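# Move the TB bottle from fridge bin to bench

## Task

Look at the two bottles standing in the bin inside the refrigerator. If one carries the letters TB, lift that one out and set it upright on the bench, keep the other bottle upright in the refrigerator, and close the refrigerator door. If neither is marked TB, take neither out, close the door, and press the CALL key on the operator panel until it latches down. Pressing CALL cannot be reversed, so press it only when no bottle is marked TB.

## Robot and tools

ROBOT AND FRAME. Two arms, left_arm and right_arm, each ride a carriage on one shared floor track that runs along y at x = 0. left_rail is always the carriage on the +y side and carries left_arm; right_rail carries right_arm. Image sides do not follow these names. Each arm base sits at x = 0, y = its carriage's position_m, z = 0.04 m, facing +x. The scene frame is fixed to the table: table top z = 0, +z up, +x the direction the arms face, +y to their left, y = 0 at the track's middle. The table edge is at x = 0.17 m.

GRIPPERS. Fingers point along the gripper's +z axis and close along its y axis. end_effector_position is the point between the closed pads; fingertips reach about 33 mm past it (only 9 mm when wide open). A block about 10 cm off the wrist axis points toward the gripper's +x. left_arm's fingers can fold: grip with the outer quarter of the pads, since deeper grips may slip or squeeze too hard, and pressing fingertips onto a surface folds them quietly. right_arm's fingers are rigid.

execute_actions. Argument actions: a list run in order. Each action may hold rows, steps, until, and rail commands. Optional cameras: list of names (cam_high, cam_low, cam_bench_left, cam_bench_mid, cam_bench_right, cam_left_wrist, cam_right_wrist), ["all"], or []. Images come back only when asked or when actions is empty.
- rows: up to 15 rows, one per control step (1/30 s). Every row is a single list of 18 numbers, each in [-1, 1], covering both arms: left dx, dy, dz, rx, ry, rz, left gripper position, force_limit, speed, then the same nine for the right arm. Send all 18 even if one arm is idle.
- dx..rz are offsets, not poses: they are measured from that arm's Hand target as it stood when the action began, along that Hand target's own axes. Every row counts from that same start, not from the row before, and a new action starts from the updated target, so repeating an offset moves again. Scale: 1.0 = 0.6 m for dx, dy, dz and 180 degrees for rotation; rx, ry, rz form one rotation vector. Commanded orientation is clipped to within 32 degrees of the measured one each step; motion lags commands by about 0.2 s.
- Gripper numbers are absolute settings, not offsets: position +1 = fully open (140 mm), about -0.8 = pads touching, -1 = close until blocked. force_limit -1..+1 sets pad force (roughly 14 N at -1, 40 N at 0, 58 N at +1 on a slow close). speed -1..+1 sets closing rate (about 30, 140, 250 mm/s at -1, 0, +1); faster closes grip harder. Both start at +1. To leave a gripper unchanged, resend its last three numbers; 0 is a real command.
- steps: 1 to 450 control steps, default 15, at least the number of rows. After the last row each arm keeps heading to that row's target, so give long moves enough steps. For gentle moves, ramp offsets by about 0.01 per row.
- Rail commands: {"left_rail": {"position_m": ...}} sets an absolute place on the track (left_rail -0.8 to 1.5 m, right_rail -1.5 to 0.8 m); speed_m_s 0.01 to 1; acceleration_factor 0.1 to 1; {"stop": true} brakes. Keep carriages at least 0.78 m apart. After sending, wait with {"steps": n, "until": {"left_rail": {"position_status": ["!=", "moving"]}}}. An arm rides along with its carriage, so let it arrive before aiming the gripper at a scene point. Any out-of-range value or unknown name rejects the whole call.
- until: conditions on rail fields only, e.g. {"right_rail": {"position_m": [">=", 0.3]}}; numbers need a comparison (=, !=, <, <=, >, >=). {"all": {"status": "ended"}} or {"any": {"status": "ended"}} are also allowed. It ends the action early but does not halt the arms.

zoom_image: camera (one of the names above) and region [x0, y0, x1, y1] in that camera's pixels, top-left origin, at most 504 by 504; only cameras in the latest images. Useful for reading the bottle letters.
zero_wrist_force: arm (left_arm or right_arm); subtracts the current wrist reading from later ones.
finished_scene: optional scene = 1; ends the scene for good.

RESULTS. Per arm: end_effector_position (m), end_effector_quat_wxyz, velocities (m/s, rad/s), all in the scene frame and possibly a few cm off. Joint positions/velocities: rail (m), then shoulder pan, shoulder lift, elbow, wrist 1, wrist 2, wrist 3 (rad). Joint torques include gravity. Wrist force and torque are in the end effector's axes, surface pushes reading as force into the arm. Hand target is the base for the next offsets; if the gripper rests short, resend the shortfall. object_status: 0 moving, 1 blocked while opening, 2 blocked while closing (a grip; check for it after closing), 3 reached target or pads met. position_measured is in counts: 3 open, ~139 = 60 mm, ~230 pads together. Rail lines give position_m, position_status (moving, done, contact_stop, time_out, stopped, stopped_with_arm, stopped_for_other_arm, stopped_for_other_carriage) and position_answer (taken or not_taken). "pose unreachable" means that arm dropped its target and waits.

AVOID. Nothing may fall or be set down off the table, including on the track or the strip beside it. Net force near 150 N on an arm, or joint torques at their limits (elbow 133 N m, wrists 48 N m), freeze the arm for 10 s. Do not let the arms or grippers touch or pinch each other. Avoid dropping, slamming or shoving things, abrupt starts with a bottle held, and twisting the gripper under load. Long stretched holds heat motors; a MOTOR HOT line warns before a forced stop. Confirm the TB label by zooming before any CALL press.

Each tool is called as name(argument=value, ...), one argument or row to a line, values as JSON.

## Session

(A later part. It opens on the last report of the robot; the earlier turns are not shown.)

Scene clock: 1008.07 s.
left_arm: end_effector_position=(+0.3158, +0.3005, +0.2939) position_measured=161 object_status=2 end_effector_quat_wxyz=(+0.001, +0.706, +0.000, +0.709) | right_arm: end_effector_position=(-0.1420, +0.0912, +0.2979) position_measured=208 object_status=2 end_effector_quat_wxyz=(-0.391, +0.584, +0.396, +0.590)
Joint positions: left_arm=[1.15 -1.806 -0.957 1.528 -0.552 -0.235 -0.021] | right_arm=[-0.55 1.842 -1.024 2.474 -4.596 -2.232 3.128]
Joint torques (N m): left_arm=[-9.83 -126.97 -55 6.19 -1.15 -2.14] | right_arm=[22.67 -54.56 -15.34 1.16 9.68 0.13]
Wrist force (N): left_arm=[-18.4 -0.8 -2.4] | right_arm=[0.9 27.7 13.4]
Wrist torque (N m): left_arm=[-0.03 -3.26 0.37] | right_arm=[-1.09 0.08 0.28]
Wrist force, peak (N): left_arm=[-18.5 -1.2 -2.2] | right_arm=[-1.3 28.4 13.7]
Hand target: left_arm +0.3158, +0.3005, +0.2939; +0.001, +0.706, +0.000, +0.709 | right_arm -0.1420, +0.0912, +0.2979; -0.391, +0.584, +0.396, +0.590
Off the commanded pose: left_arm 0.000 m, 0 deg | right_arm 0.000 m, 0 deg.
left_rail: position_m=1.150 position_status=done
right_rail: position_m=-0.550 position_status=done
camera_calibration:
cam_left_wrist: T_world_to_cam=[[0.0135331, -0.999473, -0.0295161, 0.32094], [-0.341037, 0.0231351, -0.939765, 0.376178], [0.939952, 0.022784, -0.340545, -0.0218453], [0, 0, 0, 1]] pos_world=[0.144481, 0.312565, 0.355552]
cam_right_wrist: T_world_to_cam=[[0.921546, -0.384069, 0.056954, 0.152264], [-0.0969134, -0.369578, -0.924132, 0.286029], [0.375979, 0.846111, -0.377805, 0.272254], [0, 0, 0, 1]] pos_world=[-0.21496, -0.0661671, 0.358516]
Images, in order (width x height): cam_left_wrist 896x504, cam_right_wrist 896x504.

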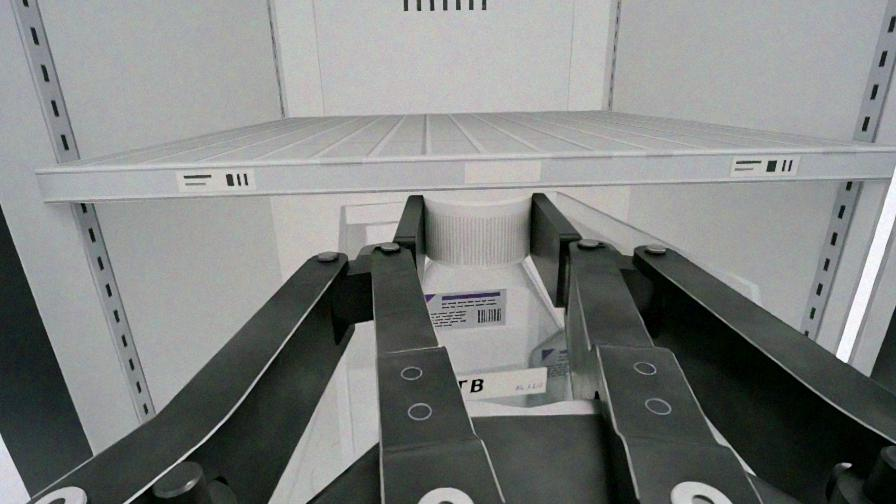

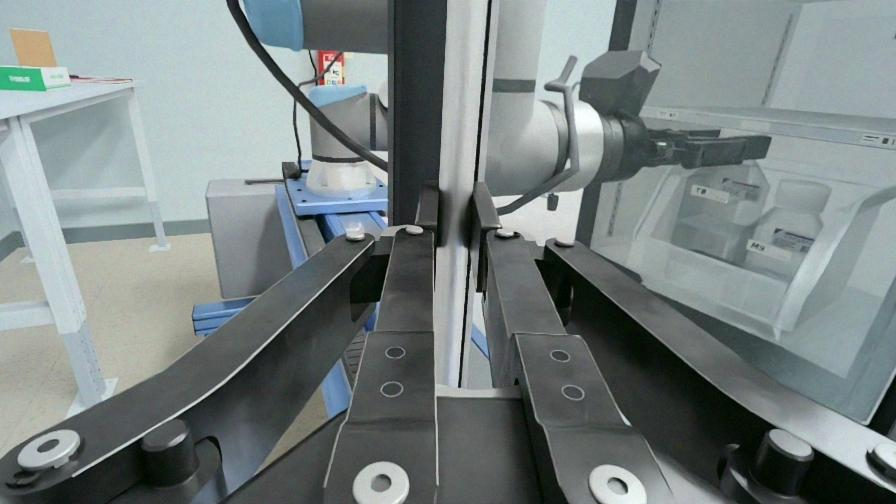

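execute_actions(
  actions=[
    {"rows":[[-0.015,0,0,0,0,0,-1,0.2,-1,0,0,0,0,0,0,-1,-0.6,-1]],"steps":15},
    {"rows":[[0,0,-0.02,0,0,0,-1,0.2,-1,0,0,0,0,0,0,-1,-0.6,-1]],"steps":15},
    {"rows":[[0,0,-0.018,0,0,0,-1,0.2,-1,0,0,0,0,0,0,-1,-0.6,-1]],"steps":30},
  ],
  cameras=["cam_left_wrist","cam_right_wrist"],
)

zoom_image(
  camera="cam_right_wrist",
  region=[620, 90, 896, 330],
)

Scene clock: 1021.00 s.
left_arm: end_effector_position=(+0.2930, +0.3006, +0.2848) position_measured=161 object_status=2 end_effector_quat_wxyz=(+0.001, +0.706, +0.000, +0.709) | right_arm: end_effector_position=(-0.1420, +0.0912, +0.2979) position_measured=208 object_status=2 end_effector_quat_wxyz=(-0.391, +0.584, +0.396, +0.590)
Joint positions: left_arm=[1.15 -1.833 -0.947 1.531 -0.566 -0.261 -0.019] | right_arm=[-0.55 1.842 -1.024 2.474 -4.596 -2.232 3.128]
Joint torques (N m): left_arm=[-8.84 -77.84 -45.42 -1.83 -2.31 1.96] | right_arm=[20.07 -54.8 -15.23 1.18 10.37 0.22]
Wrist force (N): left_arm=[3.7 -3.6 -1.8] | right_arm=[-1.4 28.1 13.7]
Wrist torque (N m): left_arm=[-0.67 -2.41 0.06] | right_arm=[-0.94 0.05 0.30]
Wrist force, peak (N): left_arm=[-19.6 0.1 -2.2] | right_arm=[0.9 28.6 13.7]
Hand target: left_arm +0.2930, +0.3006, +0.2848; +0.001, +0.706, +0.000, +0.709 | right_arm -0.1420, +0.0912, +0.2979; -0.391, +0.584, +0.396, +0.590
Off the commanded pose: left_arm 0.000 m, 0 deg | right_arm 0.000 m, 0 deg.
left_rail: position_m=1.150 position_status=done
right_rail: position_m=-0.550 position_status=done
camera_calibration:
cam_left_wrist: T_world_to_cam=[[0.0135331, -0.999473, -0.0295161, 0.320979], [-0.341037, 0.0231351, -0.939765, 0.35985], [0.939952, 0.022784, -0.340545, -0.00351332], [0, 0, 0, 1]] pos_world=[0.121681, 0.312565, 0.346452]
cam_right_wrist: T_world_to_cam=[[0.921546, -0.384069, 0.056954, 0.152264], [-0.0969134, -0.369578, -0.924132, 0.286029], [0.375979, 0.846111, -0.377805, 0.272254], [0, 0, 0, 1]] pos_world=[-0.21496, -0.0661671, 0.358516]
Images, in order (width x height): cam_left_wrist 896x504, cam_right_wrist 896x504.

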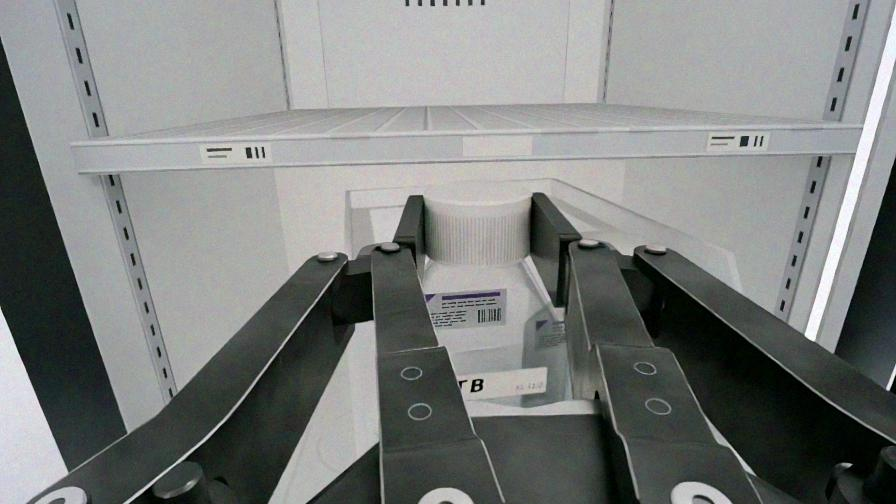

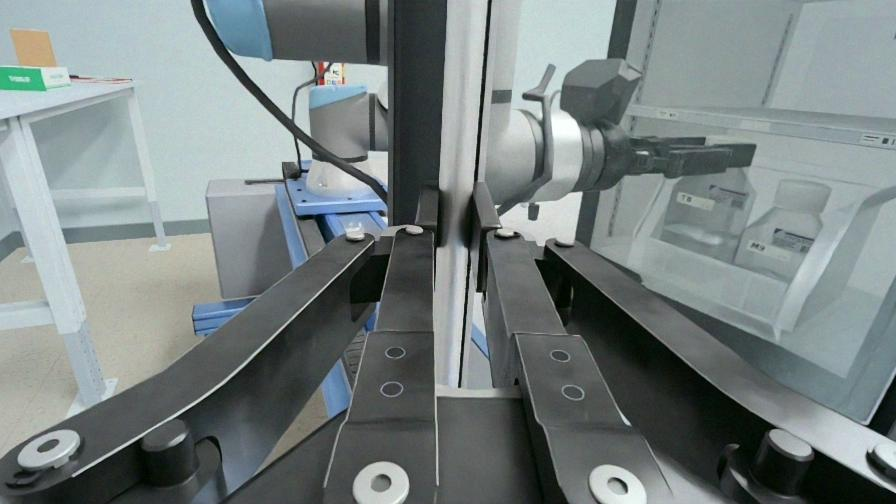

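Scaled by 1.826 from the camera's 896x504 image, which has a finer 1280x720 frame.

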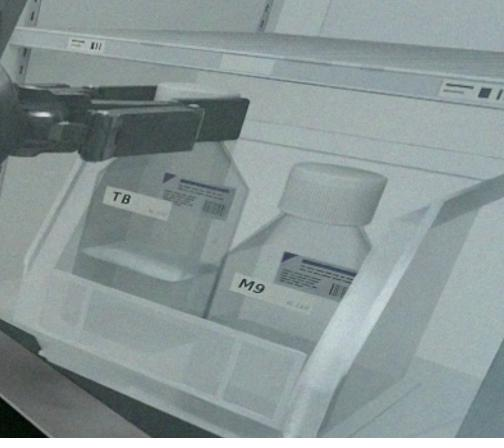

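execute_actions(
  actions=[
    {"rows":[[0,0,0.01,0,0,0,-1,0.2,-1,0,0,0,0,0,0,-1,-0.6,-1]],"steps":20},
    {"rows":[[0.025,0,0,0,0,0,-1,0.2,-1,0,0,0,0,0,0,-1,-0.6,-1]],"steps":15},
    {"rows":[[0.03,0,0,0,0,0,-1,0.2,-1,0,0,0,0,0,0,-1,-0.6,-1]],"steps":30},
  ],
  cameras=["cam_left_wrist","cam_right_wrist"],
)

zoom_image(
  camera="cam_right_wrist",
  region=[620, 90, 896, 330],
)

Scene clock: 1039.47 s.
left_arm: end_effector_position=(+0.2989, +0.3006, +0.3178) position_measured=161 object_status=2 end_effector_quat_wxyz=(+0.001, +0.706, +0.000, +0.709) | right_arm: end_effector_position=(-0.1420, +0.0912, +0.2979) position_measured=208 object_status=2 end_effector_quat_wxyz=(-0.391, +0.584, +0.396, +0.590)
Joint positions: left_arm=[1.15 -1.826 -0.977 1.513 -0.519 -0.255 -0.019] | right_arm=[-0.55 1.842 -1.024 2.474 -4.596 -2.232 3.128]
Joint torques (N m): left_arm=[-12.66 -119.22 -54.72 5.67 -1.66 -2.09] | right_arm=[19.19 -54.02 -14.86 1.04 11.07 0.2]
Wrist force (N): left_arm=[-13.4 -4.6 -0.5] | right_arm=[0.3 28.3 13.5]
Wrist torque (N m): left_arm=[-0.60 -2.84 0.30] | right_arm=[-0.95 0.15 0.27]
Wrist force, peak (N): left_arm=[-22.8 -1.7 -1.9] | right_arm=[0.8 28.5 13.7]
Hand target: left_arm +0.2989, +0.3006, +0.3178; +0.001, +0.706, +0.000, +0.709 | right_arm -0.1420, +0.0912, +0.2979; -0.391, +0.584, +0.396, +0.590
Off the commanded pose: left_arm 0.000 m, 0 deg | right_arm 0.000 m, 0 deg.
left_rail: position_m=1.150 position_status=done
right_rail: position_m=-0.550 position_status=done
camera_calibration:
cam_left_wrist: T_world_to_cam=[[0.0135331, -0.999473, -0.0295161, 0.321974], [-0.341037, 0.0231351, -0.939765, 0.392872], [0.939952, 0.022784, -0.340545, 0.00217665], [0, 0, 0, 1]] pos_world=[0.127581, 0.312665, 0.379452]
cam_right_wrist: T_world_to_cam=[[0.921546, -0.384069, 0.056954, 0.152264], [-0.0969134, -0.369578, -0.924132, 0.286029], [0.375979, 0.846111, -0.377805, 0.272254], [0, 0, 0, 1]] pos_world=[-0.21496, -0.0661671, 0.358516]
Images, in order (width x height): cam_left_wrist 896x504, cam_right_wrist 896x504.

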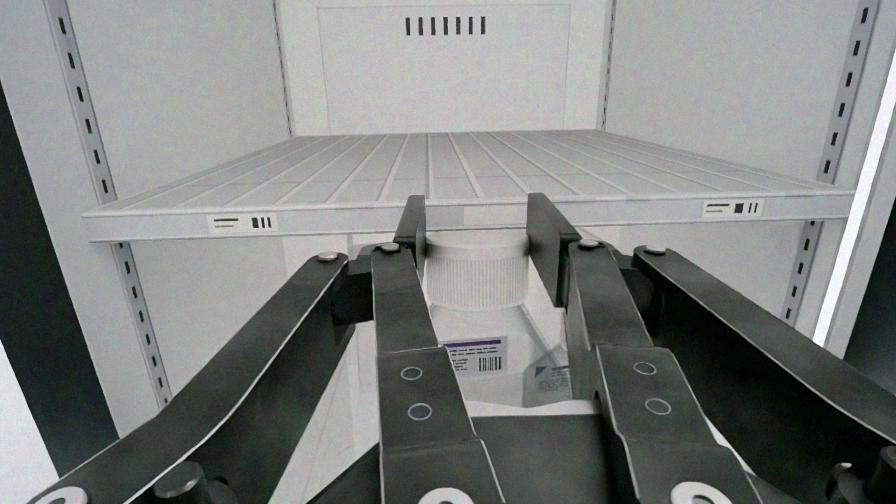

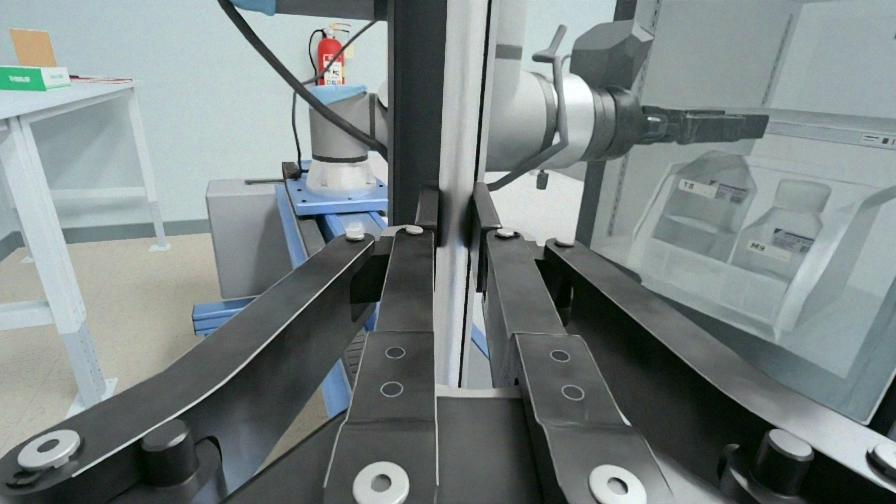

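Scaled by 1.826 from the camera's 896x504 image, which has a finer 1280x720 frame.

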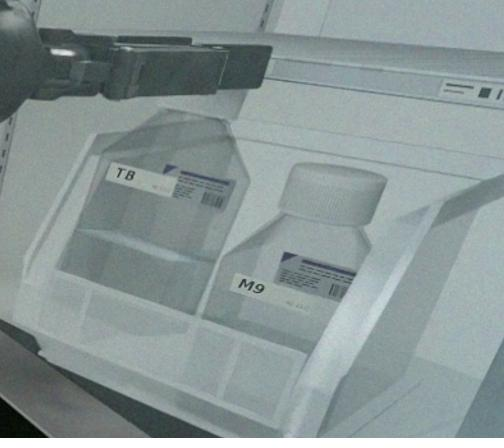

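execute_actions(
  actions=[
    {"rows":[[-0.02,0.005,0.003,0,0,0,-1,0.2,-1,0,0,0,0,0,0,-1,-0.6,-1]],"steps":12},
    {"rows":[[-0.02,0.01,0.003,0,0,0,-1,0.2,-1,0,0,0,0,0,0,-1,-0.6,-1]],"steps":12},
    {"rows":[[-0.02,0.005,0.003,0,0,0,-1,0.2,-1,0,0,0,0,0,0,-1,-0.6,-1]],"steps":30},
  ],
  cameras=["cam_left_wrist","cam_right_wrist"],
)

zoom_image(
  camera="cam_right_wrist",
  region=[620, 90, 896, 330],
)

zoom_image(
  camera="cam_left_wrist",
  region=[300, 150, 660, 420],
)

Scene clock: 1063.17 s.
left_arm: end_effector_position=(+0.3044, +0.2885, +0.2819) position_measured=161 object_status=2 end_effector_quat_wxyz=(+0.001, +0.706, +0.000, +0.709) | right_arm: end_effector_position=(-0.1420, +0.0912, +0.2979) position_measured=208 object_status=2 end_effector_quat_wxyz=(-0.391, +0.584, +0.396, +0.590)
Joint positions: left_arm=[1.15 -1.816 -0.929 1.504 -0.557 -0.245 -0.02] | right_arm=[-0.55 1.842 -1.024 2.474 -4.596 -2.232 3.128]
Joint torques (N m): left_arm=[10.08 -81.02 -46.36 -2.28 3.32 2.05] | right_arm=[20.83 -52.25 -15.2 0.87 11.14 0.35]
Wrist force (N): left_arm=[6.5 -6.5 -2.1] | right_arm=[-2.4 28.2 13.4]
Wrist torque (N m): left_arm=[-0.55 -2.49 0.38] | right_arm=[-1.01 0.06 0.29]
Wrist force, peak (N): left_arm=[-13.9 -4.7 -0.1] | right_arm=[-2.4 28.4 13.8]
Hand target: left_arm +0.3044, +0.2885, +0.2819; +0.001, +0.706, +0.000, +0.709 | right_arm -0.1420, +0.0912, +0.2979; -0.391, +0.584, +0.396, +0.590
Off the commanded pose: left_arm 0.000 m, 0 deg | right_arm 0.000 m, 0 deg.
left_rail: position_m=1.150 position_status=done
right_rail: position_m=-0.550 position_status=done
camera_calibration:
cam_left_wrist: T_world_to_cam=[[0.0135331, -0.999473, -0.0295161, 0.308746], [-0.341037, 0.0231351, -0.939765, 0.36129], [0.939952, 0.022784, -0.340545, -0.0149429], [0, 0, 0, 1]] pos_world=[0.133081, 0.300565, 0.343552]
cam_right_wrist: T_world_to_cam=[[0.921546, -0.384069, 0.056954, 0.152264], [-0.0969134, -0.369578, -0.924132, 0.286029], [0.375979, 0.846111, -0.377805, 0.272254], [0, 0, 0, 1]] pos_world=[-0.21496, -0.0661671, 0.358516]
Images, in order (width x height): cam_left_wrist 896x504, cam_right_wrist 896x504.

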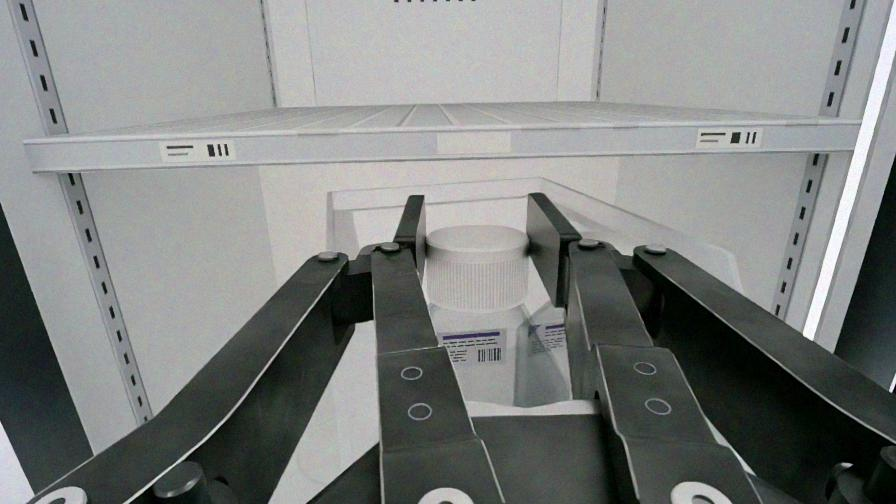

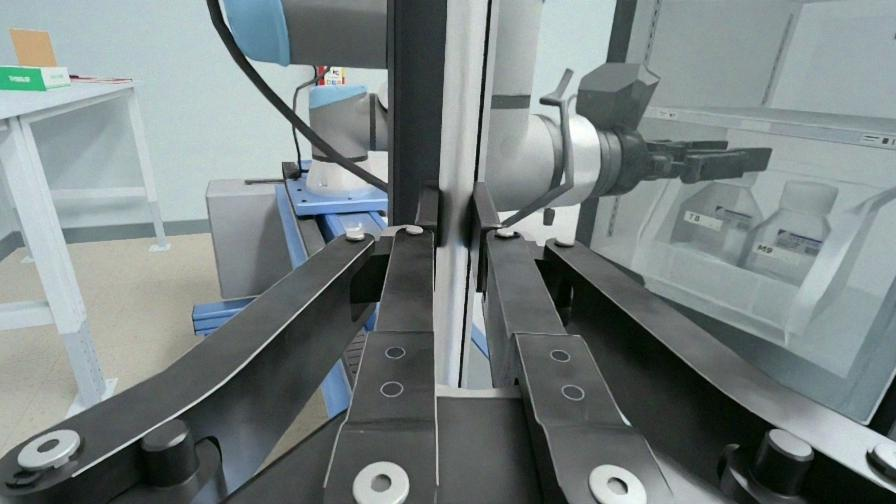

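Scaled by 1.826 from the camera's 896x504 image, which has a finer 1280x720 frame.

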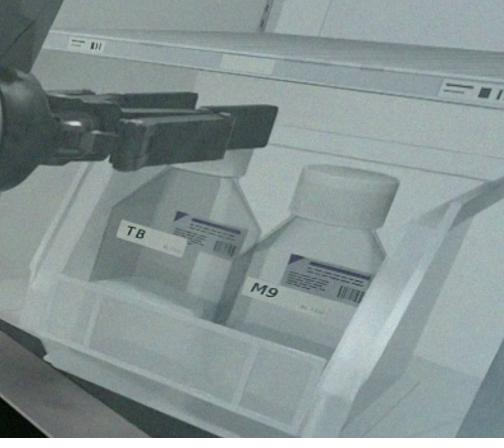

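Scaled by 1.400 from the camera's 896x504 image, which has a finer 1280x720 frame.

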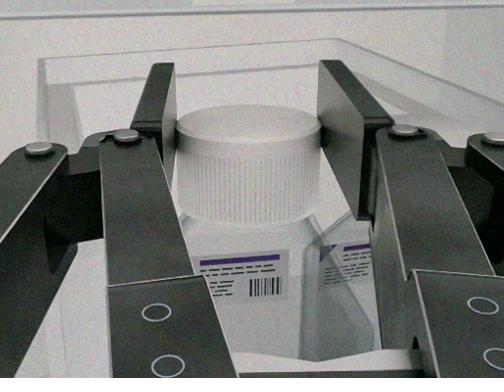

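execute_actions(
  actions=[
    {"rows":[[-0.012,0,0,0,0,0,-1,0.2,-1,0,0,0,0,0,0,-1,-0.6,-1]],"steps":12},
    {"rows":[[-0.012,0,0.0,0,0,0,-1,0.2,-1,0,0,0,0,0,0,-1,-0.6,-1]],"steps":30},
    {"rows":[[0,0,0,0,0,0,-0.115,0.2,-1,0,0,0,0,0,0,-1,-0.6,-1]],"steps":40},
  ],
  cameras=["cam_left_wrist"],
)

zoom_image(
  camera="cam_left_wrist",
  region=[300, 150, 660, 420],
)

Scene clock: 1075.57 s.
left_arm: end_effector_position=(+0.3045, +0.2885, +0.2674) position_measured=143 object_status=3 end_effector_quat_wxyz=(+0.001, +0.706, +0.000, +0.709) | right_arm: end_effector_position=(-0.1420, +0.0912, +0.2979) position_measured=208 object_status=2 end_effector_quat_wxyz=(-0.391, +0.584, +0.396, +0.590)
Joint positions: left_arm=[1.15 -1.816 -0.916 1.511 -0.577 -0.245 -0.02] | right_arm=[-0.55 1.842 -1.024 2.474 -4.596 -2.232 3.128]
Joint torques (N m): left_arm=[8 -102.6 -34.4 1.83 -1.47 1.09] | right_arm=[19.38 -51.67 -15.39 0.96 11.6 0.27]
Wrist force (N): left_arm=[6.5 -4.2 -1.2] | right_arm=[-3.6 27.3 13.2]
Wrist torque (N m): left_arm=[-0.82 -2.09 0.18] | right_arm=[-1.02 0.13 0.29]
Wrist force, peak (N): left_arm=[13.8 -10.2 -1.7] | right_arm=[-3.8 28.7 13.6]
Hand target: left_arm +0.3045, +0.2885, +0.2675; +0.001, +0.706, +0.000, +0.709 | right_arm -0.1420, +0.0912, +0.2979; -0.391, +0.584, +0.396, +0.590
Off the commanded pose: left_arm 0.000 m, 0 deg | right_arm 0.000 m, 0 deg.
left_rail: position_m=1.150 position_status=done
right_rail: position_m=-0.550 position_status=done
camera_calibration:
cam_left_wrist: T_world_to_cam=[[0.0135331, -0.999473, -0.0295161, 0.30832], [-0.341037, 0.0231351, -0.939765, 0.347792], [0.939952, 0.022784, -0.340545, -0.0199408], [0, 0, 0, 1]] pos_world=[0.133181, 0.300565, 0.329152]
Images, in order (width x height): cam_left_wrist 896x504.

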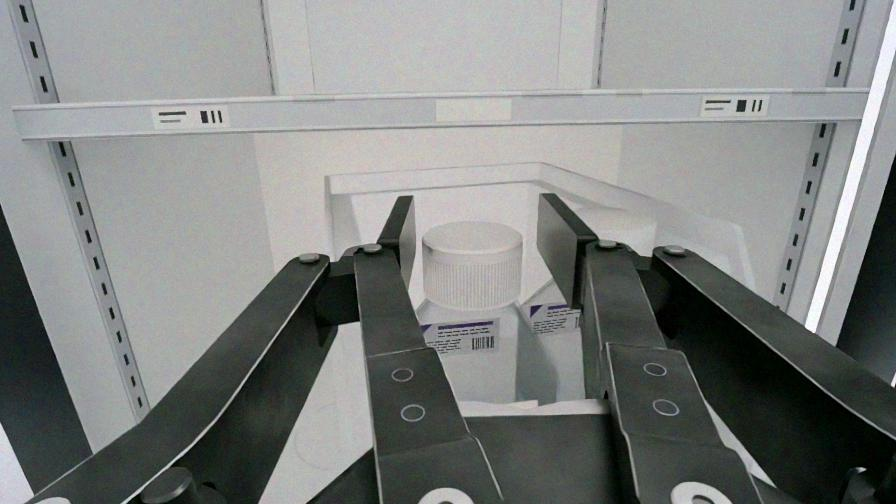

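Scaled by 1.400 from the camera's 896x504 image, which has a finer 1280x720 frame.

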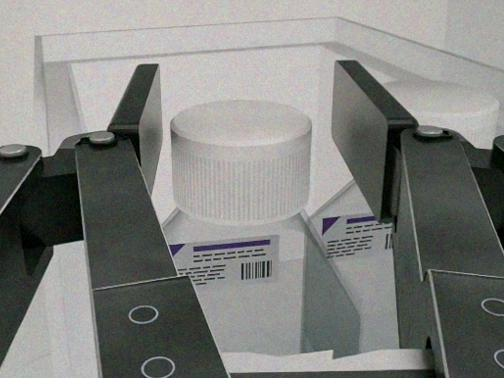

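execute_actions(
  actions=[
    {"rows":[[-0.02,0,0.003,0,0,0,-0.115,0.2,-1,0,0,0,0,0,0,-1,-0.6,-1]],"steps":12},
    {"rows":[[-0.014,0,0.004,0,0,0,-0.115,0.2,-1,0,0,0,0,0,0,-1,-0.6,-1]],"steps":30},
    {"rows":[[0,0,0,0,0,0,-1,1,-0.9,0,0,0,0,0,0,-1,-0.6,-1]],"steps":60},
    {"rows":[[0.01,0,0,0,0,0,-1,1,-0.9,0,0,0,0,0,0,-1,-0.6,-1]],"steps":15},
    {"rows":[[0.02,0,0,0,0,0,-1,1,-0.9,0,0,0,0,0,0,-1,-0.6,-1]],"steps":15},
    {"rows":[[0.01,0,-0.01,0,0,0,-1,1,-0.9,0,0,0,0,0,0,-1,-0.6,-1]],"steps":15},
    {"rows":[[0.012,0,-0.01,0,0,0,-1,1,-0.9,0,0,0,0,0,0,-1,-0.6,-1]],"steps":30},
  ],
  cameras=["cam_left_wrist","cam_right_wrist"],
)

zoom_image(
  camera="cam_right_wrist",
  region=[620, 90, 896, 330],
)

zoom_image(
  camera="cam_left_wrist",
  region=[300, 150, 660, 420],
)

Scene clock: 1095.70 s.
left_arm: end_effector_position=(+0.2966, +0.2885, +0.2782) position_measured=162 object_status=2 end_effector_quat_wxyz=(+0.001, +0.706, +0.000, +0.709) | right_arm: end_effector_position=(-0.1420, +0.0912, +0.2979) position_measured=208 object_status=2 end_effector_quat_wxyz=(-0.391, +0.584, +0.396, +0.590)
Joint positions: left_arm=[1.15 -1.825 -0.925 1.506 -0.563 -0.254 -0.019] | right_arm=[-0.55 1.842 -1.024 2.474 -4.596 -2.232 3.128]
Joint torques (N m): left_arm=[-11.06 -112.6 -46.9 4.21 -2.02 -2.08] | right_arm=[19.45 -51.15 -15.92 1.15 12.55 0.38]
Wrist force (N): left_arm=[2.9 -4.3 -1.6] | right_arm=[-2.8 27.4 13.2]
Wrist torque (N m): left_arm=[-0.83 -2.24 0.09] | right_arm=[-1.00 0.05 0.29]
Wrist force, peak (N): left_arm=[10.7 -4.1 -1.9] | right_arm=[-2.9 28.5 13.8]
Hand target: left_arm +0.2966, +0.2885, +0.2782; +0.001, +0.706, +0.000, +0.709 | right_arm -0.1420, +0.0912, +0.2979; -0.391, +0.584, +0.396, +0.590
Off the commanded pose: left_arm 0.000 m, 0 deg | right_arm 0.000 m, 0 deg.
left_rail: position_m=1.150 position_status=done
right_rail: position_m=-0.550 position_status=done
camera_calibration:
cam_left_wrist: T_world_to_cam=[[0.0135331, -0.999473, -0.0295161, 0.308744], [-0.341037, 0.0231351, -0.939765, 0.355281], [0.939952, 0.022784, -0.340545, -0.00893127], [0, 0, 0, 1]] pos_world=[0.125381, 0.300565, 0.339952]
cam_right_wrist: T_world_to_cam=[[0.921546, -0.384069, 0.056954, 0.152264], [-0.0969134, -0.369578, -0.924132, 0.286029], [0.375979, 0.846111, -0.377805, 0.272254], [0, 0, 0, 1]] pos_world=[-0.21496, -0.0661671, 0.358516]
Images, in order (width x height): cam_left_wrist 896x504, cam_right_wrist 896x504.

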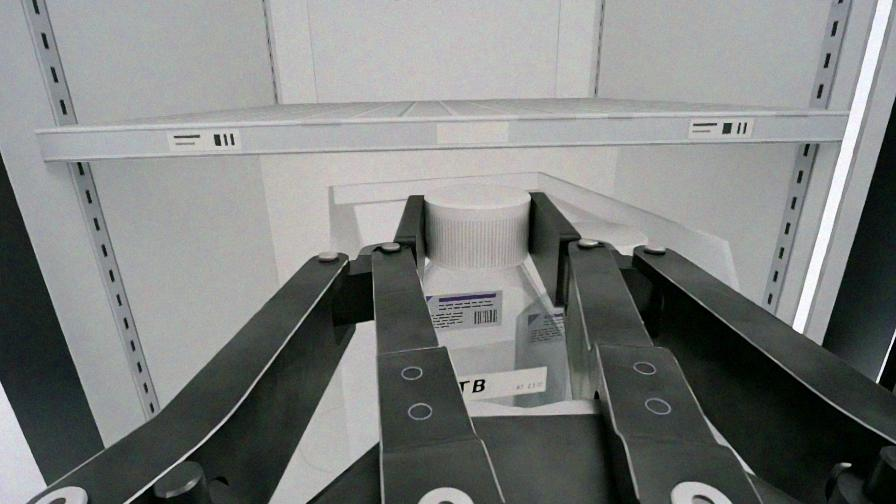

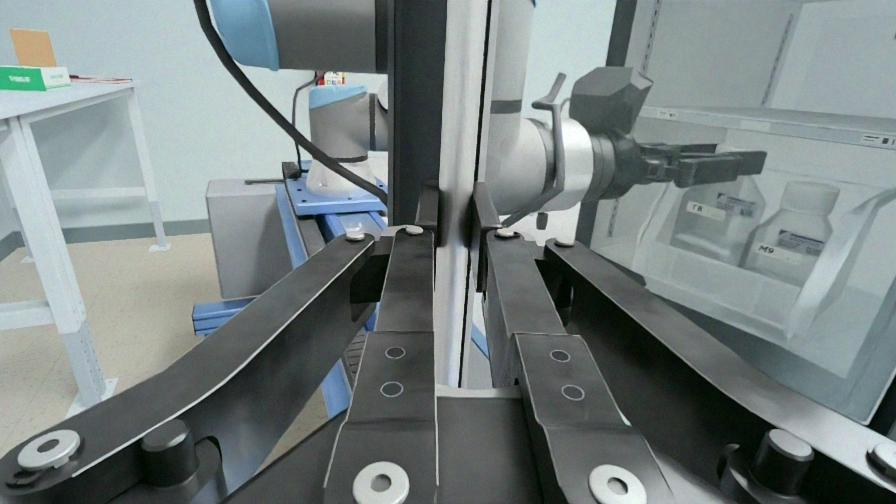

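Scaled by 1.826 from the camera's 896x504 image, which has a finer 1280x720 frame.

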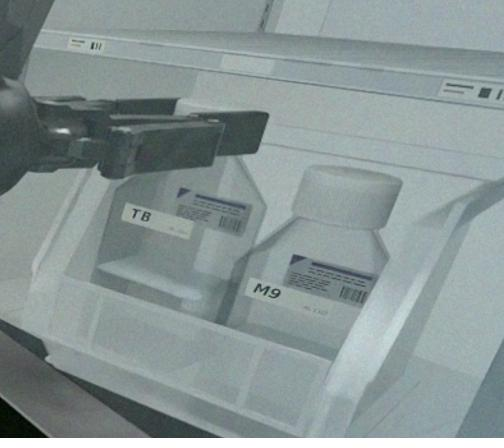

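Scaled by 1.400 from the camera's 896x504 image, which has a finer 1280x720 frame.

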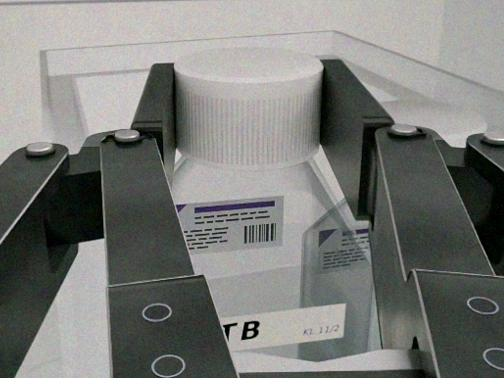

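execute_actions(
  actions=[
    {"rows":[[0.02,0,0,0,0,0,-1,1,-0.9,0,0,0,0,0,0,-1,-0.6,-1]],"steps":15},
    {"rows":[[0.015,0,0,0,0,0,-1,1,-0.9,0,0,0,0,0,0,-1,-0.6,-1]],"steps":25},
  ],
  cameras=["cam_left_wrist","cam_right_wrist"],
)

zoom_image(
  camera="cam_right_wrist",
  region=[620, 90, 896, 330],
)

Scene clock: 1103.70 s.
left_arm: end_effector_position=(+0.2965, +0.2886, +0.2992) position_measured=162 object_status=2 end_effector_quat_wxyz=(+0.001, +0.706, +0.000, +0.709) | right_arm: end_effector_position=(-0.1420, +0.0912, +0.2979) position_measured=208 object_status=2 end_effector_quat_wxyz=(-0.391, +0.584, +0.396, +0.590)
Joint positions: left_arm=[1.15 -1.825 -0.943 1.494 -0.533 -0.254 -0.019] | right_arm=[-0.55 1.842 -1.024 2.474 -4.596 -2.232 3.128]
Joint torques (N m): left_arm=[4.22 -128.91 -54.2 6.68 -1.31 -2.09] | right_arm=[17.56 -52.26 -14.57 1 12.28 0.46]
Wrist force (N): left_arm=[-18.3 -4.7 -10.1] | right_arm=[0.7 29.5 13.7]
Wrist torque (N m): left_arm=[-0.75 -3.11 0.12] | right_arm=[-0.96 0.14 0.28]
Wrist force, peak (N): left_arm=[-18.3 -4.7 -10.1] | right_arm=[0.6 29.5 13.8]
Hand target: left_arm +0.2965, +0.2886, +0.2992; +0.001, +0.706, +0.000, +0.709 | right_arm -0.1420, +0.0912, +0.2979; -0.391, +0.584, +0.396, +0.590
Off the commanded pose: left_arm 0.000 m, 0 deg | right_arm 0.000 m, 0 deg.
left_rail: position_m=1.150 position_status=done
right_rail: position_m=-0.550 position_status=done
camera_calibration:
cam_left_wrist: T_world_to_cam=[[0.0135331, -0.999473, -0.0295161, 0.309363], [-0.341037, 0.0231351, -0.939765, 0.374854], [0.939952, 0.022784, -0.340545, -0.0016259], [0, 0, 0, 1]] pos_world=[0.125181, 0.300565, 0.360852]
cam_right_wrist: T_world_to_cam=[[0.921546, -0.384069, 0.056954, 0.152264], [-0.0969134, -0.369578, -0.924132, 0.286029], [0.375979, 0.846111, -0.377805, 0.272254], [0, 0, 0, 1]] pos_world=[-0.21496, -0.0661671, 0.358516]
Images, in order (width x height): cam_left_wrist 896x504, cam_right_wrist 896x504.

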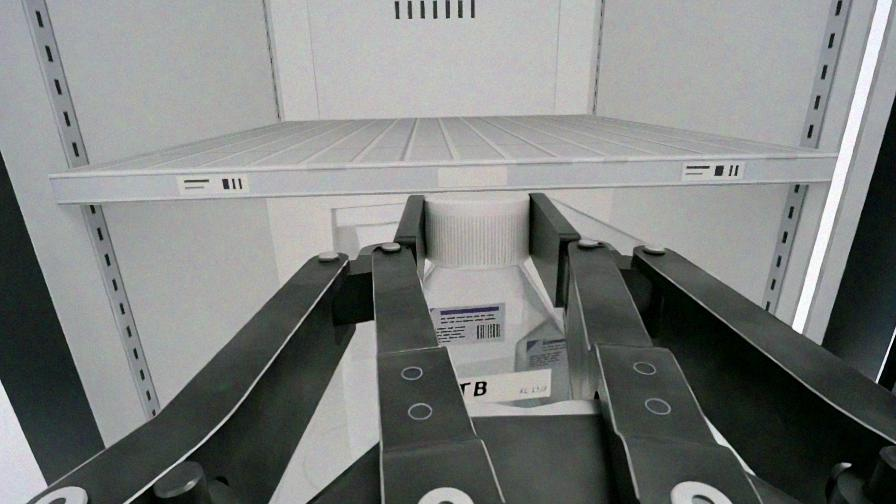

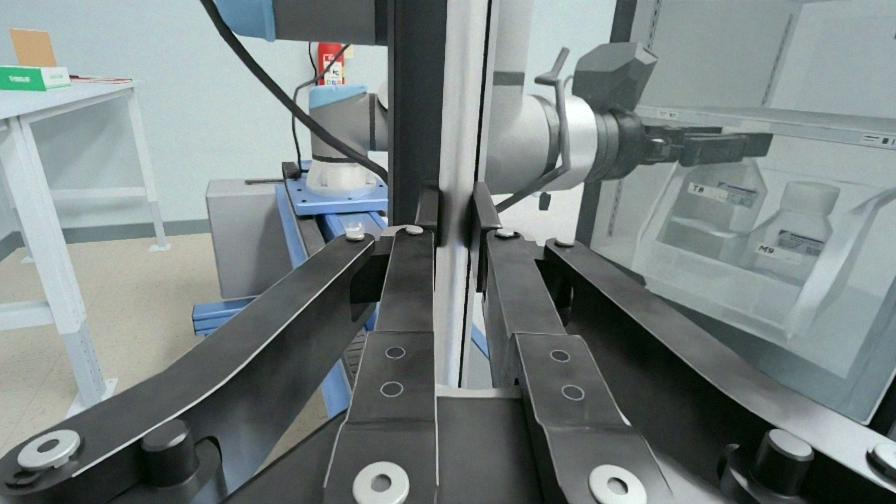

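Scaled by 1.826 from the camera's 896x504 image, which has a finer 1280x720 frame.

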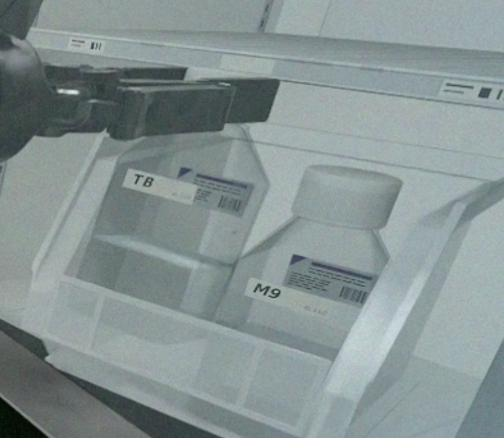

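execute_actions(
  actions=[
    {"rows":[[-0.02,0,0,0,0,0,-1,1,-0.9,0,0,0,0,0,0,-1,-0.6,-1]],"steps":15},
    {"rows":[[0,0.012,0.005,0,0,0,-1,1,-0.9,0,0,0,0,0,0,-1,-0.6,-1]],"steps":15},
    {"rows":[[0,0.012,0,0,0,0,-1,1,-0.9,0,0,0,0,0,0,-1,-0.6,-1]],"steps":25},
  ],
  cameras=["cam_left_wrist","cam_right_wrist"],
)

zoom_image(
  camera="cam_right_wrist",
  region=[600, 90, 896, 350],
)

Scene clock: 1141.23 s.
left_arm: end_effector_position=(+0.2996, +0.2741, +0.2873) position_measured=162 object_status=2 end_effector_quat_wxyz=(+0.001, +0.706, +0.000, +0.709) | right_arm: end_effector_position=(-0.1420, +0.0912, +0.2979) position_measured=208 object_status=2 end_effector_quat_wxyz=(-0.391, +0.584, +0.396, +0.590)
Joint positions: left_arm=[1.15 -1.818 -0.913 1.465 -0.534 -0.246 -0.02] | right_arm=[-0.55 1.842 -1.024 2.474 -4.596 -2.232 3.128]
Joint torques (N m): left_arm=[11.18 -84.74 -46.99 3.93 3.29 -2.42] | right_arm=[23.52 -49.5 -14.95 0.48 13 0.5]
Wrist force (N): left_arm=[3.1 -6.7 -1.8] | right_arm=[-1.9 28.0 13.6]
Wrist torque (N m): left_arm=[-0.78 -2.23 0.49] | right_arm=[-1.02 0.02 0.29]
Wrist force, peak (N): left_arm=[-19.4 -4.9 -10.3] | right_arm=[1.0 29.7 14.4]
Hand target: left_arm +0.2996, +0.2741, +0.2873; +0.001, +0.706, +0.000, +0.709 | right_arm -0.1420, +0.0912, +0.2979; -0.391, +0.584, +0.396, +0.590
Off the commanded pose: left_arm 0.000 m, 0 deg | right_arm 0.000 m, 0 deg.
left_rail: position_m=1.150 position_status=done
right_rail: position_m=-0.550 position_status=done
camera_calibration:
cam_left_wrist: T_world_to_cam=[[0.0135331, -0.999473, -0.0295161, 0.294578], [-0.341037, 0.0231351, -0.939765, 0.365061], [0.939952, 0.022784, -0.340545, -0.00826415], [0, 0, 0, 1]] pos_world=[0.128281, 0.286165, 0.348952]
cam_right_wrist: T_world_to_cam=[[0.921546, -0.384069, 0.056954, 0.152264], [-0.0969134, -0.369578, -0.924132, 0.286029], [0.375979, 0.846111, -0.377805, 0.272254], [0, 0, 0, 1]] pos_world=[-0.21496, -0.0661671, 0.358516]
Images, in order (width x height): cam_left_wrist 896x504, cam_right_wrist 896x504.

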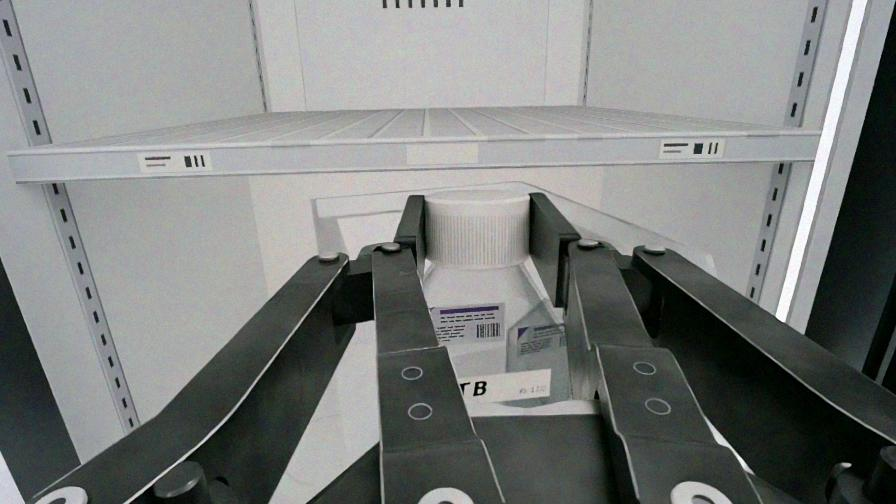

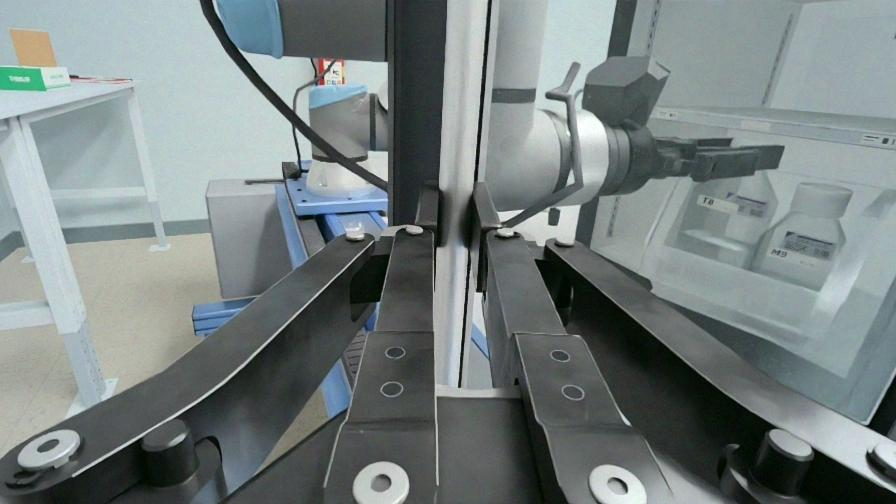

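Scaled by 1.703 from the camera's 896x504 image, which has a finer 1280x720 frame.

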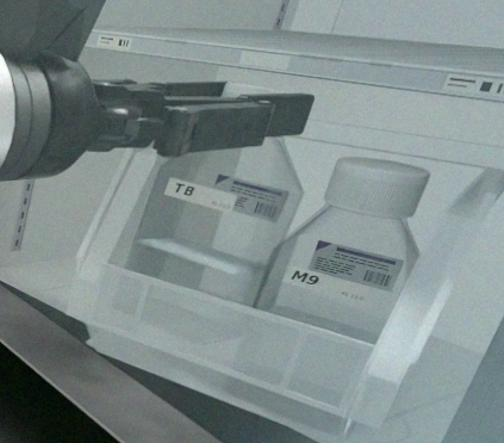

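execute_actions(
  actions=[
    {"rows":[[0.02,0,0,0,0,0,-1,1,-0.9,0,0,0,0,0,0,-1,-0.6,-1]],"steps":15},
    {"rows":[[0.013,0,0,0,0,0,-1,1,-0.9,0,0,0,0,0,0,-1,-0.6,-1]],"steps":25},
  ],
  cameras=["cam_left_wrist","cam_right_wrist"],
)

zoom_image(
  camera="cam_right_wrist",
  region=[600, 90, 896, 350],
)

zoom_image(
  camera="cam_left_wrist",
  region=[280, 150, 720, 420],
)

Scene clock: 1151.07 s.
left_arm: end_effector_position=(+0.2995, +0.2742, +0.3071) position_measured=162 object_status=2 end_effector_quat_wxyz=(+0.001, +0.706, +0.000, +0.709) | right_arm: end_effector_position=(-0.1420, +0.0912, +0.2979) position_measured=208 object_status=2 end_effector_quat_wxyz=(-0.391, +0.584, +0.396, +0.590)
Joint positions: left_arm=[1.15 -1.818 -0.929 1.454 -0.506 -0.246 -0.02] | right_arm=[-0.55 1.842 -1.024 2.474 -4.596 -2.232 3.128]
Joint torques (N m): left_arm=[-6.56 -135.82 -60.09 7.19 -1.45 -1.74] | right_arm=[19.42 -48.36 -15.46 0.73 13.43 0.84]
Wrist force (N): left_arm=[-29.0 -5.9 -3.2] | right_arm=[3.1 28.6 13.4]
Wrist torque (N m): left_arm=[-0.60 -3.20 0.16] | right_arm=[-1.02 0.14 0.25]
Wrist force, peak (N): left_arm=[-29.5 -4.6 -8.0] | right_arm=[3.5 30.2 14.1]
Hand target: left_arm +0.2995, +0.2742, +0.3071; +0.001, +0.706, +0.000, +0.709 | right_arm -0.1420, +0.0912, +0.2979; -0.391, +0.584, +0.396, +0.590
Off the commanded pose: left_arm 0.000 m, 0 deg | right_arm 0.000 m, 0 deg.
left_rail: position_m=1.150 position_status=done
right_rail: position_m=-0.550 position_status=done
camera_calibration:
cam_left_wrist: T_world_to_cam=[[0.0135331, -0.999473, -0.0295161, 0.295264], [-0.341037, 0.0231351, -0.939765, 0.383632], [0.939952, 0.022784, -0.340545, -0.00142965], [0, 0, 0, 1]] pos_world=[0.128181, 0.286265, 0.368752]
cam_right_wrist: T_world_to_cam=[[0.921546, -0.384069, 0.056954, 0.152264], [-0.0969134, -0.369578, -0.924132, 0.286029], [0.375979, 0.846111, -0.377805, 0.272254], [0, 0, 0, 1]] pos_world=[-0.21496, -0.0661671, 0.358516]
Images, in order (width x height): cam_left_wrist 896x504, cam_right_wrist 896x504.

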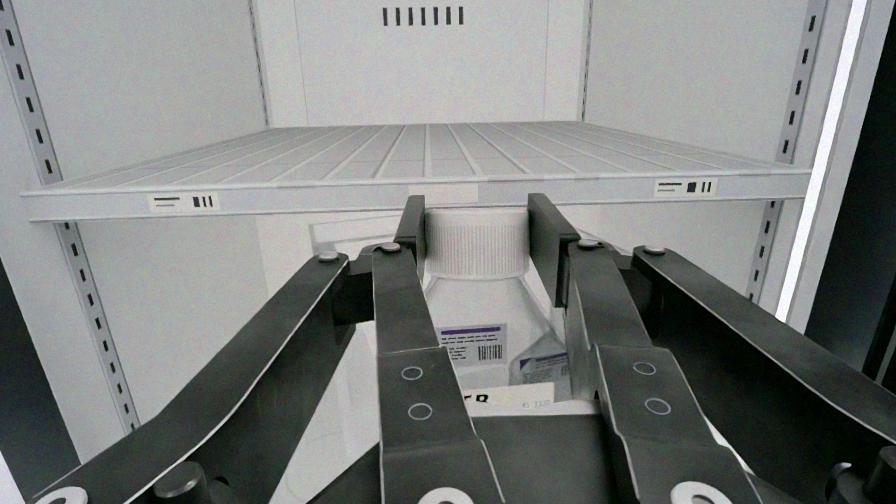

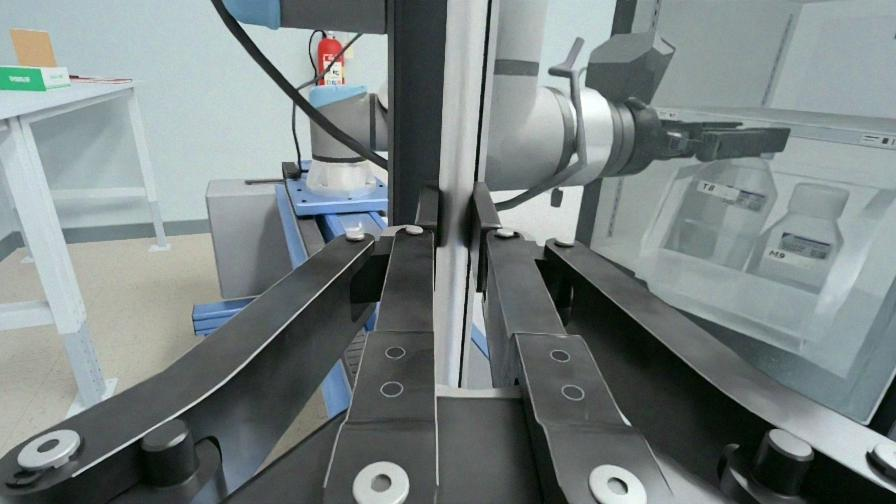

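Scaled by 1.703 from the camera's 896x504 image, which has a finer 1280x720 frame.

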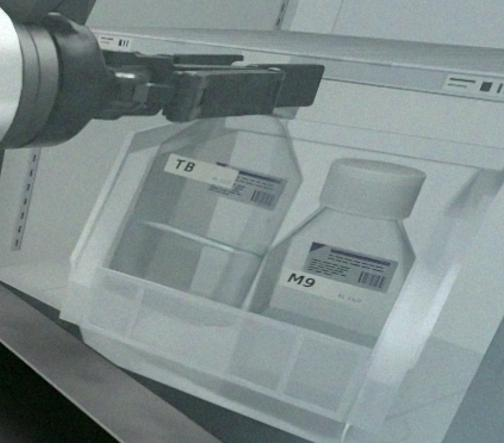

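Scaled by 1.145 from the camera's 896x504 image, which has a finer 1280x720 frame.

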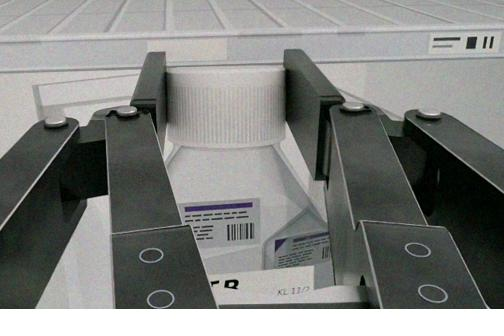

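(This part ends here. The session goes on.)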